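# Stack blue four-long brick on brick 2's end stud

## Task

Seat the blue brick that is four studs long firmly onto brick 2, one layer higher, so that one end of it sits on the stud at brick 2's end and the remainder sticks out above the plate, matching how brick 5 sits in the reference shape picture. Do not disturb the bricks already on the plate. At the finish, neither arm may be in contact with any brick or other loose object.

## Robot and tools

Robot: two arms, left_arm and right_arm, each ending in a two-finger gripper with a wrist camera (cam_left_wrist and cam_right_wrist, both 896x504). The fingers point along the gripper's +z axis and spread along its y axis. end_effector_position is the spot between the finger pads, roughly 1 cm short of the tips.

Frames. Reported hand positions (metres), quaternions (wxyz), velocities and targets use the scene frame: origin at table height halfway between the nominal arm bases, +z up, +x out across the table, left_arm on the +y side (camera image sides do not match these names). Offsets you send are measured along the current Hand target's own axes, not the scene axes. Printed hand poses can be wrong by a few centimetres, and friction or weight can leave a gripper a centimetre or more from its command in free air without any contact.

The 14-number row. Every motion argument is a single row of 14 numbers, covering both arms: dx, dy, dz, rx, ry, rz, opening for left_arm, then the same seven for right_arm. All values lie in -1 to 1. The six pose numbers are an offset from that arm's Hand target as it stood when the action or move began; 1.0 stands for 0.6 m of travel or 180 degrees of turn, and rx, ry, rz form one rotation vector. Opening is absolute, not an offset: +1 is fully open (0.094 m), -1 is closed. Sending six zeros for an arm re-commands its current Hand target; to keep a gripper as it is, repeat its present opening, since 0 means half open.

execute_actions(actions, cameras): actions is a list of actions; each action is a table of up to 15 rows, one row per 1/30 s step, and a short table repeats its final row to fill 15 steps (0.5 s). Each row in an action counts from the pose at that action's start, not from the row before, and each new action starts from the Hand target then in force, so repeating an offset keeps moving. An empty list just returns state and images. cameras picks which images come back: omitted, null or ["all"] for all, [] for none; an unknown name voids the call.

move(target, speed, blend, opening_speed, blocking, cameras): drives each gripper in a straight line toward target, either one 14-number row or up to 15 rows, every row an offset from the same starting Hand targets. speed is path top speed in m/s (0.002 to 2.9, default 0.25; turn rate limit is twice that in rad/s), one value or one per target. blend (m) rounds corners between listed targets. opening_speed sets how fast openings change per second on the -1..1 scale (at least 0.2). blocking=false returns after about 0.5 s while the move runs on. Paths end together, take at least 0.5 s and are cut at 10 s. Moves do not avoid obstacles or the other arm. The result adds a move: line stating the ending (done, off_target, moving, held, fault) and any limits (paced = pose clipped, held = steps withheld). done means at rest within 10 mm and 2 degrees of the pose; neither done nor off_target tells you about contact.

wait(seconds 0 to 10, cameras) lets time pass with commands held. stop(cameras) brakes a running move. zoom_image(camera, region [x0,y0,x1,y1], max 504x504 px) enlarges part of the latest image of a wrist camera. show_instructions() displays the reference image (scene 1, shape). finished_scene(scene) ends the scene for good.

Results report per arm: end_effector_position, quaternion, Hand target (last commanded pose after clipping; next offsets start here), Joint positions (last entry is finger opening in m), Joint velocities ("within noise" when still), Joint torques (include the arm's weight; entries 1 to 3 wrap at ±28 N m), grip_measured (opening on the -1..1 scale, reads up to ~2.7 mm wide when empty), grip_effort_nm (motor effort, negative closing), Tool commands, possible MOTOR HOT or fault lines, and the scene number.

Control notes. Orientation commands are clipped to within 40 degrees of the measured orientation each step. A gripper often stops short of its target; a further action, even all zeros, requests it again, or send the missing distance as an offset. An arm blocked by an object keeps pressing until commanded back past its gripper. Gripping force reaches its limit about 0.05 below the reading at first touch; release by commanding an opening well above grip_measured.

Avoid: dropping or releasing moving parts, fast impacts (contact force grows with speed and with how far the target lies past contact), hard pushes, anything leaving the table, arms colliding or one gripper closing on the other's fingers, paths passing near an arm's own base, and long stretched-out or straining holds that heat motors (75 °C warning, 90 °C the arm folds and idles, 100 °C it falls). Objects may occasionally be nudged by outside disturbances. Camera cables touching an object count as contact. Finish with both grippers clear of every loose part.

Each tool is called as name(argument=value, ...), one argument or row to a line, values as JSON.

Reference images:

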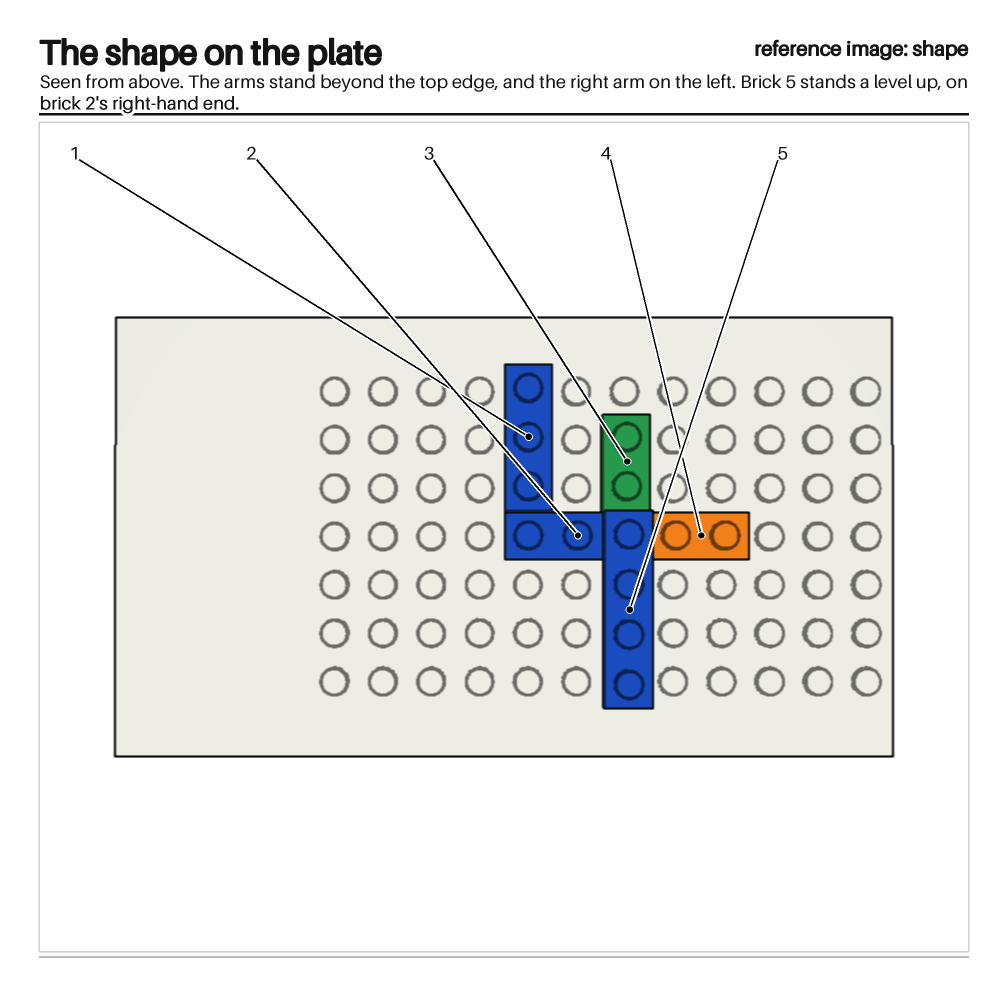

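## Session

execute_actions(
  actions=[],
)

Scene clock: 0.00 s.
left_arm: end_effector_position=(+0.2799, +0.1967, +0.1596) grip_measured=+1.000 grip_effort_nm=n/a end_effector_quat_wxyz=(+0.595, +0.031, +0.760, -0.260) | right_arm: end_effector_position=(+0.3219, -0.1913, +0.2809) grip_measured=+1.000 grip_effort_nm=n/a end_effector_quat_wxyz=(+0.547, +0.054, +0.833, +0.056)
Joint positions: left_arm=[-0.344 0.191 0.07 -0.038 0.114 -0.352 0.094] | right_arm=[0.226 0.735 0.834 -0.514 0.196 0.252 0.094]
Joint velocities: within noise
Joint torques (N m): no reading
Motor temperatures (°C): left_arm=[23 23 21 22 21 23 24] | right_arm=[21 21 22 22 23 23 21]
Heat: left arm: 24 °C; right arm: 23 °C.
Hand target: left_arm +0.2794, +0.1969, +0.1620; +0.596, +0.032, +0.759, -0.259 | right_arm +0.3214, -0.1918, +0.2885; +0.555, +0.055, +0.828, +0.058
Tool commands: left_gripper/opening=+1.0 right_gripper/opening=+1.0

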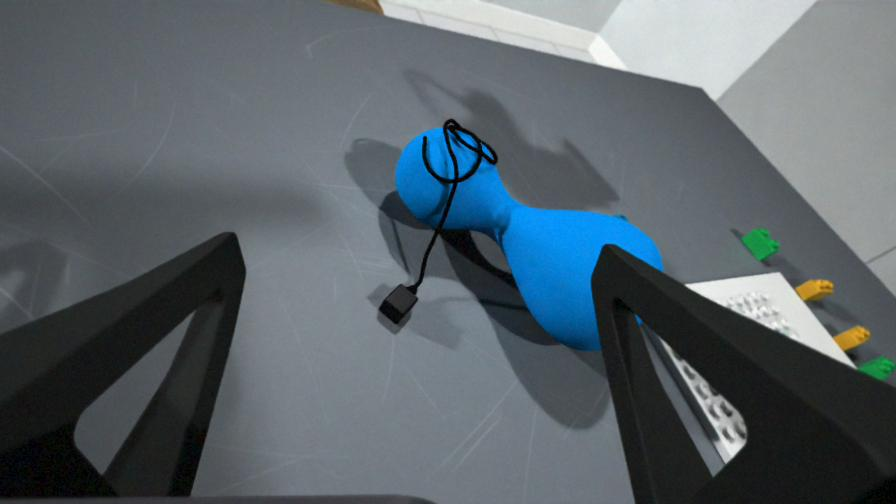

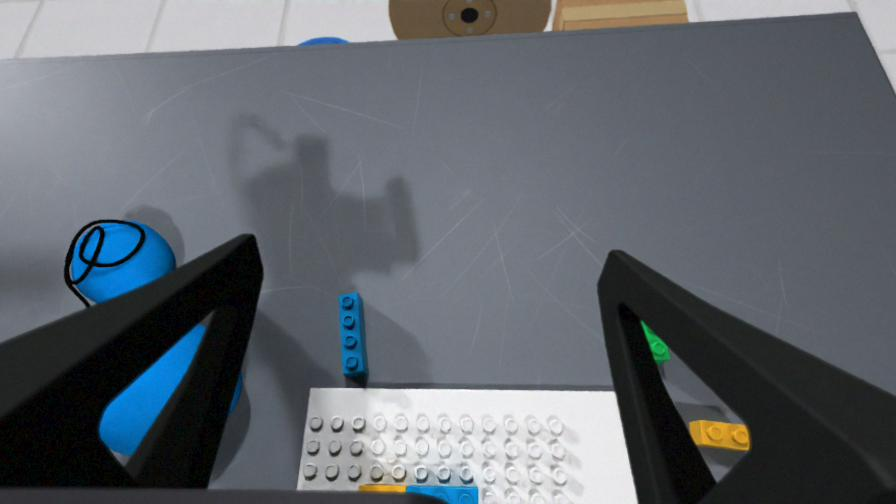

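move(
  target=[-0.2222,-0.04805,-0.05118,-0.171,0.2509,0.0239,1.0,0.01649,-0.04785,-0.06644,0.0271,0.2088,-0.0442,-0.45],
  speed=0.3,
  cameras=["cam_right_wrist"],
)

zoom_image(
  camera="cam_right_wrist",
  region=[200, 20, 500, 300],
)

Scene clock: 24.90 s.
left_arm: end_effector_position=(+0.2817, +0.2187, +0.2939) grip_measured=+1.000 grip_effort_nm=-0.017 end_effector_quat_wxyz=(+0.257, +0.000, +0.966, -0.005) | right_arm: end_effector_position=(+0.2801, -0.2203, +0.2818) grip_measured=-0.447 grip_effort_nm=-0.154 end_effector_quat_wxyz=(+0.253, +0.002, +0.968, -0.004)
Joint positions: left_arm=[-0.503 1.22 1.59 -1.47 -0.231 -0.441 0.094] | right_arm=[0.041 1.152 1.495 -1.404 0.041 0.059 0.026]
Joint velocities: within noise
Joint torques (N m): left_arm=[-0.79 -1.59 9.03 1.16 -0.25 -0.08] | right_arm=[-0.53 -2 9.55 1.16 -0.05 -0.06]
Motor temperatures (°C): left_arm=[23 23 23 27 21 23 24] | right_arm=[21 21 24 26 23 23 21]
Heat: left arm: 27 °C; right arm: 26 °C.
Hand target: left_arm +0.2801, +0.2200, +0.2999; +0.259, +0.000, +0.966, +0.000 | right_arm +0.2801, -0.2199, +0.2900; +0.259, +0.000, +0.966, +0.000
Off the commanded pose: left_arm 0.006 m, 1 deg | right_arm 0.008 m, 1 deg.
move: done
Images, in order (width x height): cam_right_wrist 896x504.

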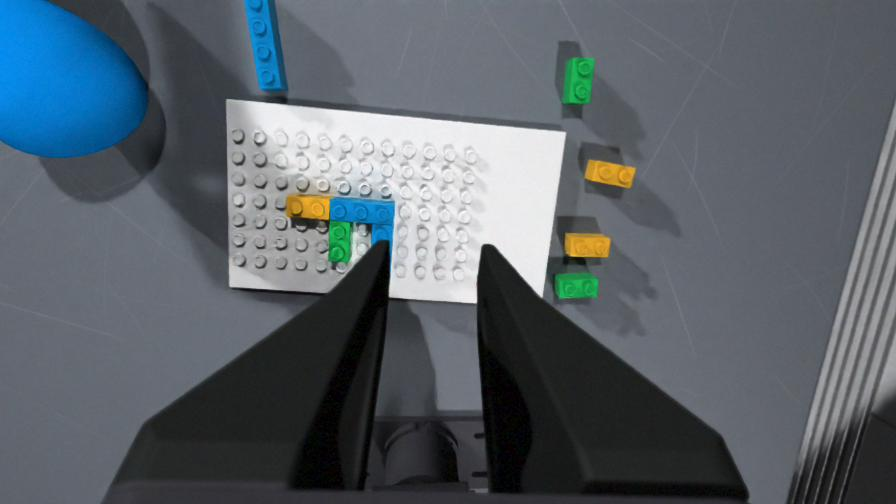

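Scaled by 1.680.

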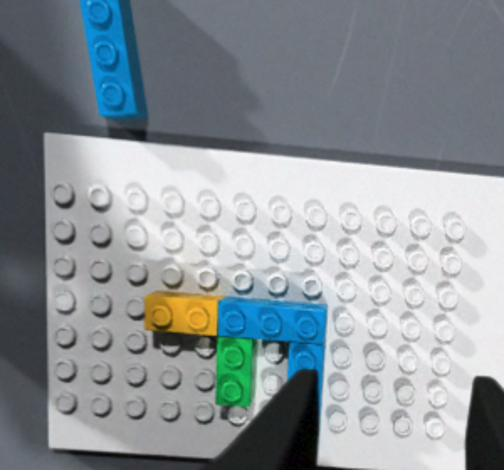

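move(
  target=[
    [0,0,0,0,0,0,1.0,0.0495,0.20017,0.33707,-0.0128,0.11097,-0.03516,-0.45],
    [0,0,0,0,0,0,1.0,0.0895,0.20017,0.40635,-0.0128,0.11097,-0.03516,-0.45],
  ],
  speed=[0.25,0.06],
  blend=[0.01,0],
  cameras=["cam_right_wrist"],
)

Scene clock: 81.60 s.
left_arm: end_effector_position=(+0.2815, +0.2190, +0.2938) grip_measured=+1.000 grip_effort_nm=-0.012 end_effector_quat_wxyz=(+0.257, +0.000, +0.966, -0.004) | right_arm: end_effector_position=(+0.3544, -0.1033, +0.0564) grip_measured=-0.447 grip_effort_nm=-0.149 end_effector_quat_wxyz=(+0.086, -0.061, +0.994, +0.000)
Joint positions: left_arm=[-0.503 1.22 1.59 -1.472 -0.231 -0.441 0.094] | right_arm=[0.381 1.734 1.18 -0.856 0.059 0.279 0.026]
Joint velocities: within noise
Joint torques (N m): left_arm=[-0.77 -1.58 9.06 1.16 -0.24 -0.11] | right_arm=[0.28 -6.99 5.93 0.94 0 0.1]
Motor temperatures (°C): left_arm=[23 23 23 25 21 23 24] | right_arm=[21 21 24 25 23 23 21]
Heat: left arm: 25 °C; right arm: 25 °C.
Hand target: left_arm +0.2801, +0.2200, +0.2999; +0.259, +0.000, +0.966, +0.000 | right_arm +0.3555, -0.1000, +0.0520; +0.087, -0.058, +0.994, +0.005
Off the commanded pose: left_arm 0.006 m, 1 deg | right_arm 0.006 m, 1 deg.
move: done
Images, in order (width x height): cam_right_wrist 896x504.

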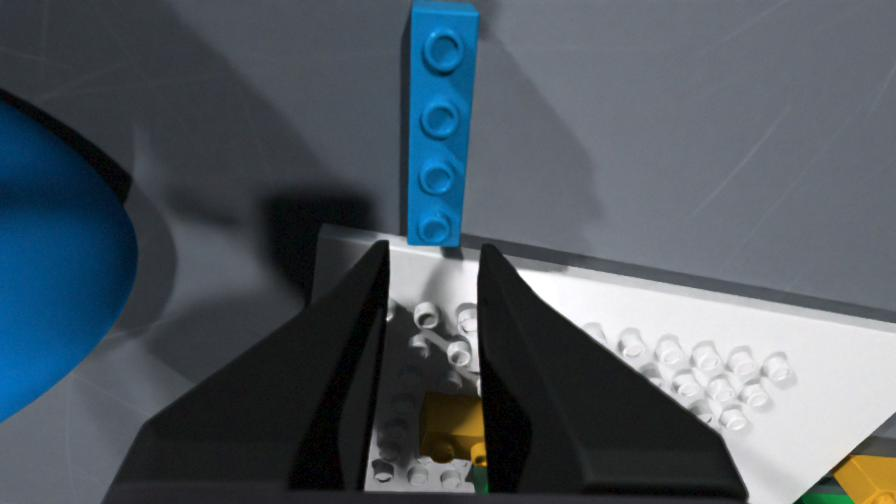

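move(
  target=[
    [0,0,0,0,0,0,1.0,0.00685,0,0.04076,0,0,0,-0.45],
    [0,0,0,0,0,0,1.0,0.00685,0,0.04076,0,0,0,-0.85],
    [0,0,0,0,0,0,1.0,-0.01856,0,-0.10335,0,0,0,-0.85],
    [0,0,0,0,0,0,1.0,0.1438,-0.07914,-0.12012,0.00839,0,0.0476,-0.85],
    [0,0,0,0,0,0,1.0,0.15479,-0.07914,-0.05775,0.00839,0,0.0476,-0.85],
  ],
  speed=[0.05,0.05,0.1,0.12,0.05],
  blend=[0,0,0.02,0.015,0],
  opening_speed=0.4,
  cameras=["cam_right_wrist"],
)

zoom_image(
  camera="cam_right_wrist",
  region=[320, 160, 560, 320],
)

Scene clock: 123.43 s.
left_arm: end_effector_position=(+0.2815, +0.2190, +0.2938) grip_measured=+1.000 grip_effort_nm=-0.012 end_effector_quat_wxyz=(+0.257, +0.000, +0.966, -0.004) | right_arm: end_effector_position=(+0.2608, -0.1568, +0.0723) grip_measured=-0.660 grip_effort_nm=-1.033 end_effector_quat_wxyz=(+0.081, +0.009, +0.997, -0.001)
Joint positions: left_arm=[-0.503 1.22 1.59 -1.472 -0.231 -0.441 0.094] | right_arm=[0.33 1.315 0.849 -0.954 0.059 0.368 0.016]
Joint velocities: within noise
Joint torques (N m): left_arm=[-0.8 -1.59 9.05 1.16 -0.24 -0.1] | right_arm=[-0.53 -3.84 5.98 0.92 0.18 0.1]
Motor temperatures (°C): left_arm=[23 24 23 25 22 23 24] | right_arm=[21 22 24 25 23 23 21]
Heat: left arm: 25 °C; right arm: 25 °C.
Hand target: left_arm +0.2801, +0.2200, +0.2999; +0.259, +0.000, +0.966, +0.000 | right_arm +0.2642, -0.1585, +0.0699; +0.087, +0.017, +0.996, -0.002
Off the commanded pose: left_arm 0.006 m, 1 deg | right_arm 0.004 m, 1 deg.
move: done
Images, in order (width x height): cam_right_wrist 896x504.

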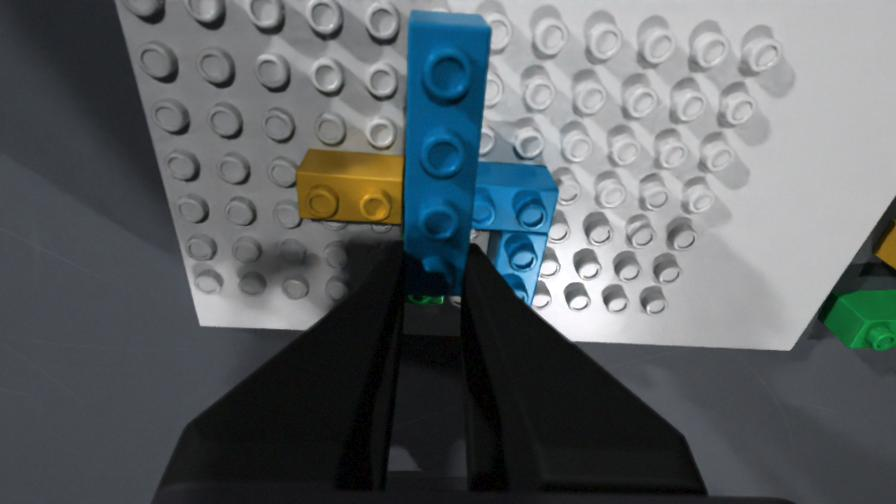

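Scaled by 2.100.

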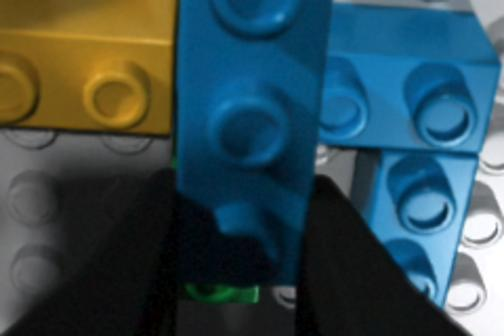

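move(
  target=[0,0,0,0,0,0,1.0,0.00235,0.00734,0.0138,0.0014,0,0.00793,-0.85],
  speed=0.05,
  cameras=["cam_right_wrist"],
)

zoom_image(
  camera="cam_right_wrist",
  region=[320, 160, 560, 320],
)

Scene clock: 169.90 s.
left_arm: end_effector_position=(+0.2815, +0.2190, +0.2938) grip_measured=+1.000 grip_effort_nm=-0.012 end_effector_quat_wxyz=(+0.257, +0.000, +0.966, -0.004) | right_arm: end_effector_position=(+0.2619, -0.1540, +0.0647) grip_measured=-0.660 grip_effort_nm=-1.038 end_effector_quat_wxyz=(+0.081, +0.027, +0.996, +0.002)
Joint positions: left_arm=[-0.503 1.22 1.59 -1.472 -0.231 -0.441 0.094] | right_arm=[0.339 1.33 0.829 -0.918 0.059 0.415 0.016]
Joint velocities: within noise
Joint torques (N m): left_arm=[-0.79 -1.58 9.06 1.16 -0.25 -0.1] | right_arm=[0.55 -3.59 5.91 0.92 0.26 0.11]
Motor temperatures (°C): left_arm=[23 24 24 25 22 23 24] | right_arm=[21 22 24 25 23 23 23]
Heat: left arm: 25 °C; right arm: 25 °C.
Hand target: left_arm +0.2801, +0.2200, +0.2999; +0.259, +0.000, +0.966, +0.000 | right_arm +0.2644, -0.1541, +0.0615; +0.087, +0.030, +0.996, -0.003
Off the commanded pose: left_arm 0.006 m, 1 deg | right_arm 0.004 m, 1 deg.
move: done
Images, in order (width x height): cam_right_wrist 896x504.

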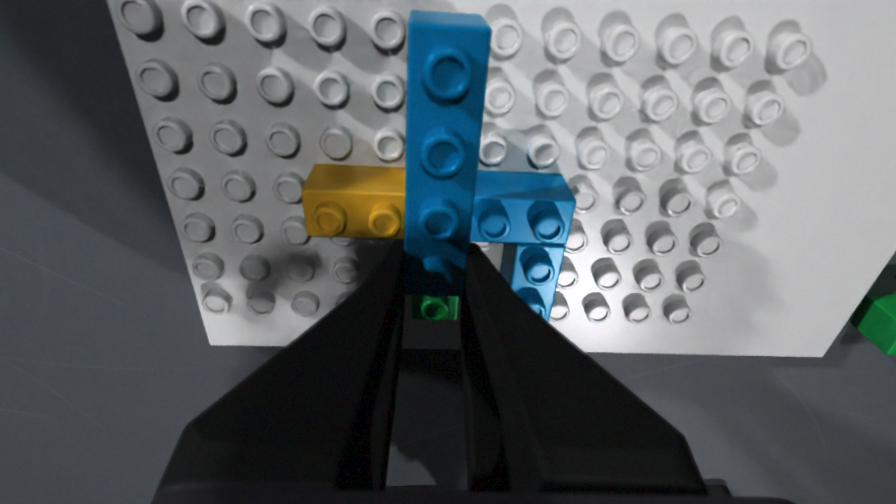

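Scaled by 2.100.

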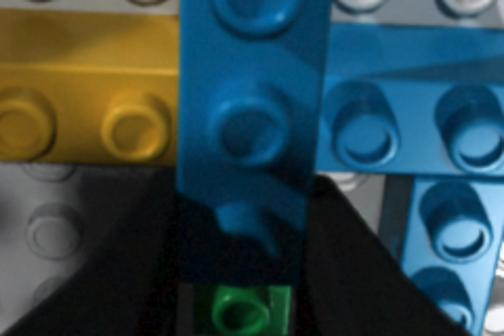

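move(
  target=[
    [0,0,0,0,0,0,1.0,-0.00122,-0.00677,0.00022,0,0,0,-0.85],
    [0,0,0,0,0,0,1.0,0.00025,-0.00677,0.00859,0,0,0,-0.85],
    [0,0,0,0,0,0,1.0,0.06677,-0.03055,0.06049,0.01914,0.04607,-0.00338,-0.85],
  ],
  speed=[0.03,0.03,0.06],
  cameras=["cam_right_wrist"],
)

zoom_image(
  camera="cam_right_wrist",
  region=[320, 160, 560, 320],
)

Scene clock: 215.73 s.
left_arm: end_effector_position=(+0.2814, +0.2191, +0.2937) grip_measured=+1.000 grip_effort_nm=-0.012 end_effector_quat_wxyz=(+0.257, +0.000, +0.966, -0.004) | right_arm: end_effector_position=(+0.2603, -0.1563, +0.0538) grip_measured=-0.660 grip_effort_nm=-1.028 end_effector_quat_wxyz=(+0.080, +0.030, +0.996, +0.000)
Joint positions: left_arm=[-0.503 1.22 1.59 -1.472 -0.231 -0.441 0.094] | right_arm=[0.334 1.337 0.79 -0.876 0.06 0.413 0.016]
Joint velocities: within noise
Joint torques (N m): left_arm=[-0.79 -1.58 9.06 1.16 -0.24 -0.1] | right_arm=[-0.38 0.4 -0.05 0.55 0.18 -0.04]
Motor temperatures (°C): left_arm=[23 24 24 25 22 23 24] | right_arm=[21 21 24 25 23 23 23]
Heat: left arm: 25 °C; right arm: 25 °C.
Hand target: left_arm +0.2801, +0.2200, +0.2999; +0.259, +0.000, +0.966, +0.000 | right_arm +0.2303, -0.1705, +0.0189; +0.014, +0.027, +0.999, -0.031
Off the commanded pose: left_arm 0.006 m, 1 deg | right_arm 0.048 m, 8 deg.
move: off_target (right_arm)
Images, in order (width x height): cam_right_wrist 896x504.

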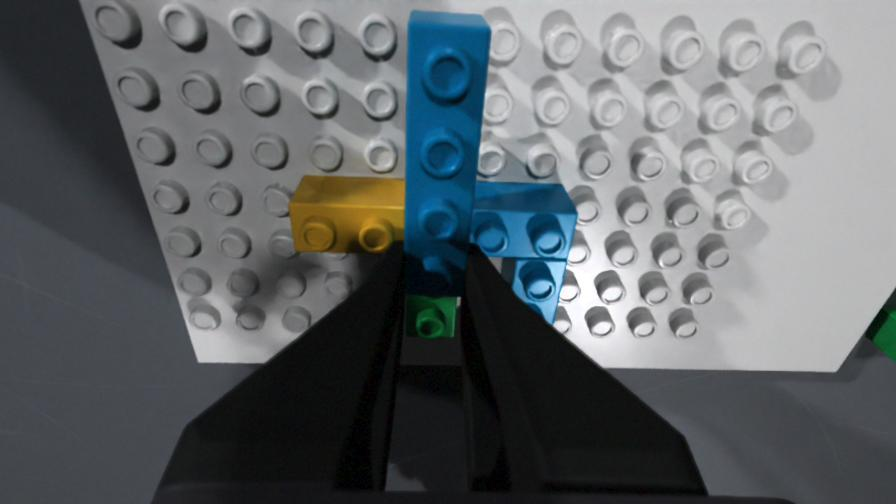

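Scaled by 2.100.

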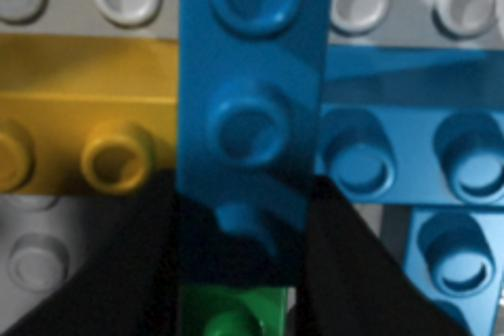

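move(
  target=[
    [0,0,0,0,0,0,1.0,-0.05835,0.0199,-0.05744,-0.0191,-0.04609,0.0034,-0.85],
    [0,0,0,0,0,0,1.0,-0.05835,0.0199,-0.05744,-0.0191,-0.04609,0.0034,-0.45],
    [0,0,0,0,0,0,1.0,-0.06131,0.01378,-0.15719,-0.0191,-0.04609,0.0034,-0.45],
  ],
  speed=0.08,
  opening_speed=0.3,
  cameras=["cam_right_wrist"],
)

zoom_image(
  camera="cam_right_wrist",
  region=[310, 0, 570, 300],
)

Scene clock: 242.13 s.
left_arm: end_effector_position=(+0.2814, +0.2191, +0.2937) grip_measured=+1.000 grip_effort_nm=-0.012 end_effector_quat_wxyz=(+0.257, +0.000, +0.966, -0.004) | right_arm: end_effector_position=(+0.2590, -0.1568, +0.1007) grip_measured=-0.453 grip_effort_nm=0.149 end_effector_quat_wxyz=(+0.069, +0.029, +0.997, -0.005)
Joint positions: left_arm=[-0.503 1.22 1.59 -1.472 -0.231 -0.441 0.094] | right_arm=[0.334 1.314 0.966 -1.099 0.06 0.413 0.026]
Joint velocities: within noise
Joint torques (N m): left_arm=[-0.77 -1.59 9.05 1.16 -0.25 -0.09] | right_arm=[-0.51 -5.86 9.73 0.53 0.22 -0.05]
Motor temperatures (°C): left_arm=[23 24 24 25 22 23 24] | right_arm=[21 21 24 24 23 23 23]
Heat: left arm: 25 °C; right arm: 24 °C.
Hand target: left_arm +0.2801, +0.2200, +0.2999; +0.259, +0.000, +0.966, +0.000 | right_arm +0.2649, -0.1583, +0.1136; +0.087, +0.030, +0.996, -0.003
Off the commanded pose: left_arm 0.006 m, 1 deg | right_arm 0.014 m, 2 deg.
move: off_target (right_arm)
Images, in order (width x height): cam_right_wrist 896x504.

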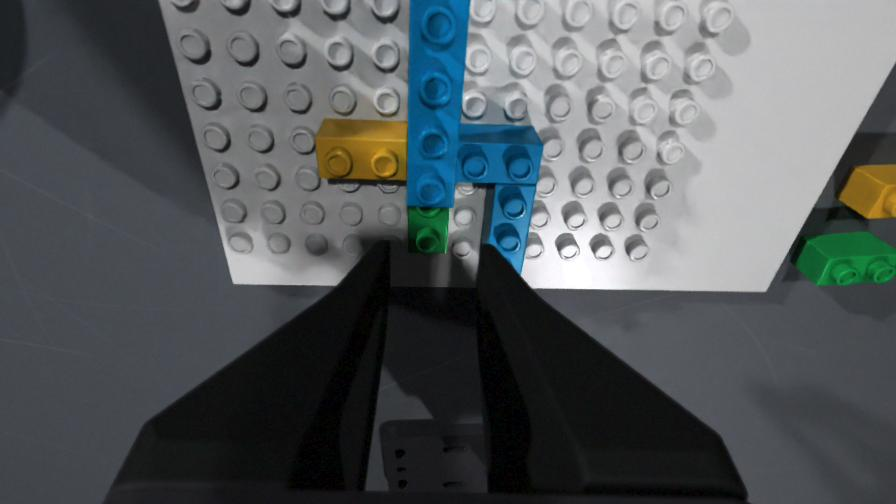

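Scaled by 1.680.

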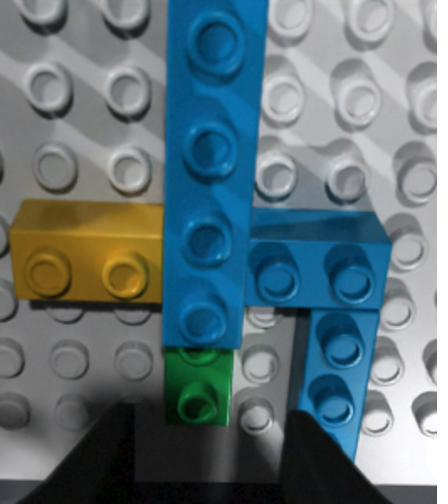

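finished_scene(
  scene=3,
)

The scene is finished: the task was done.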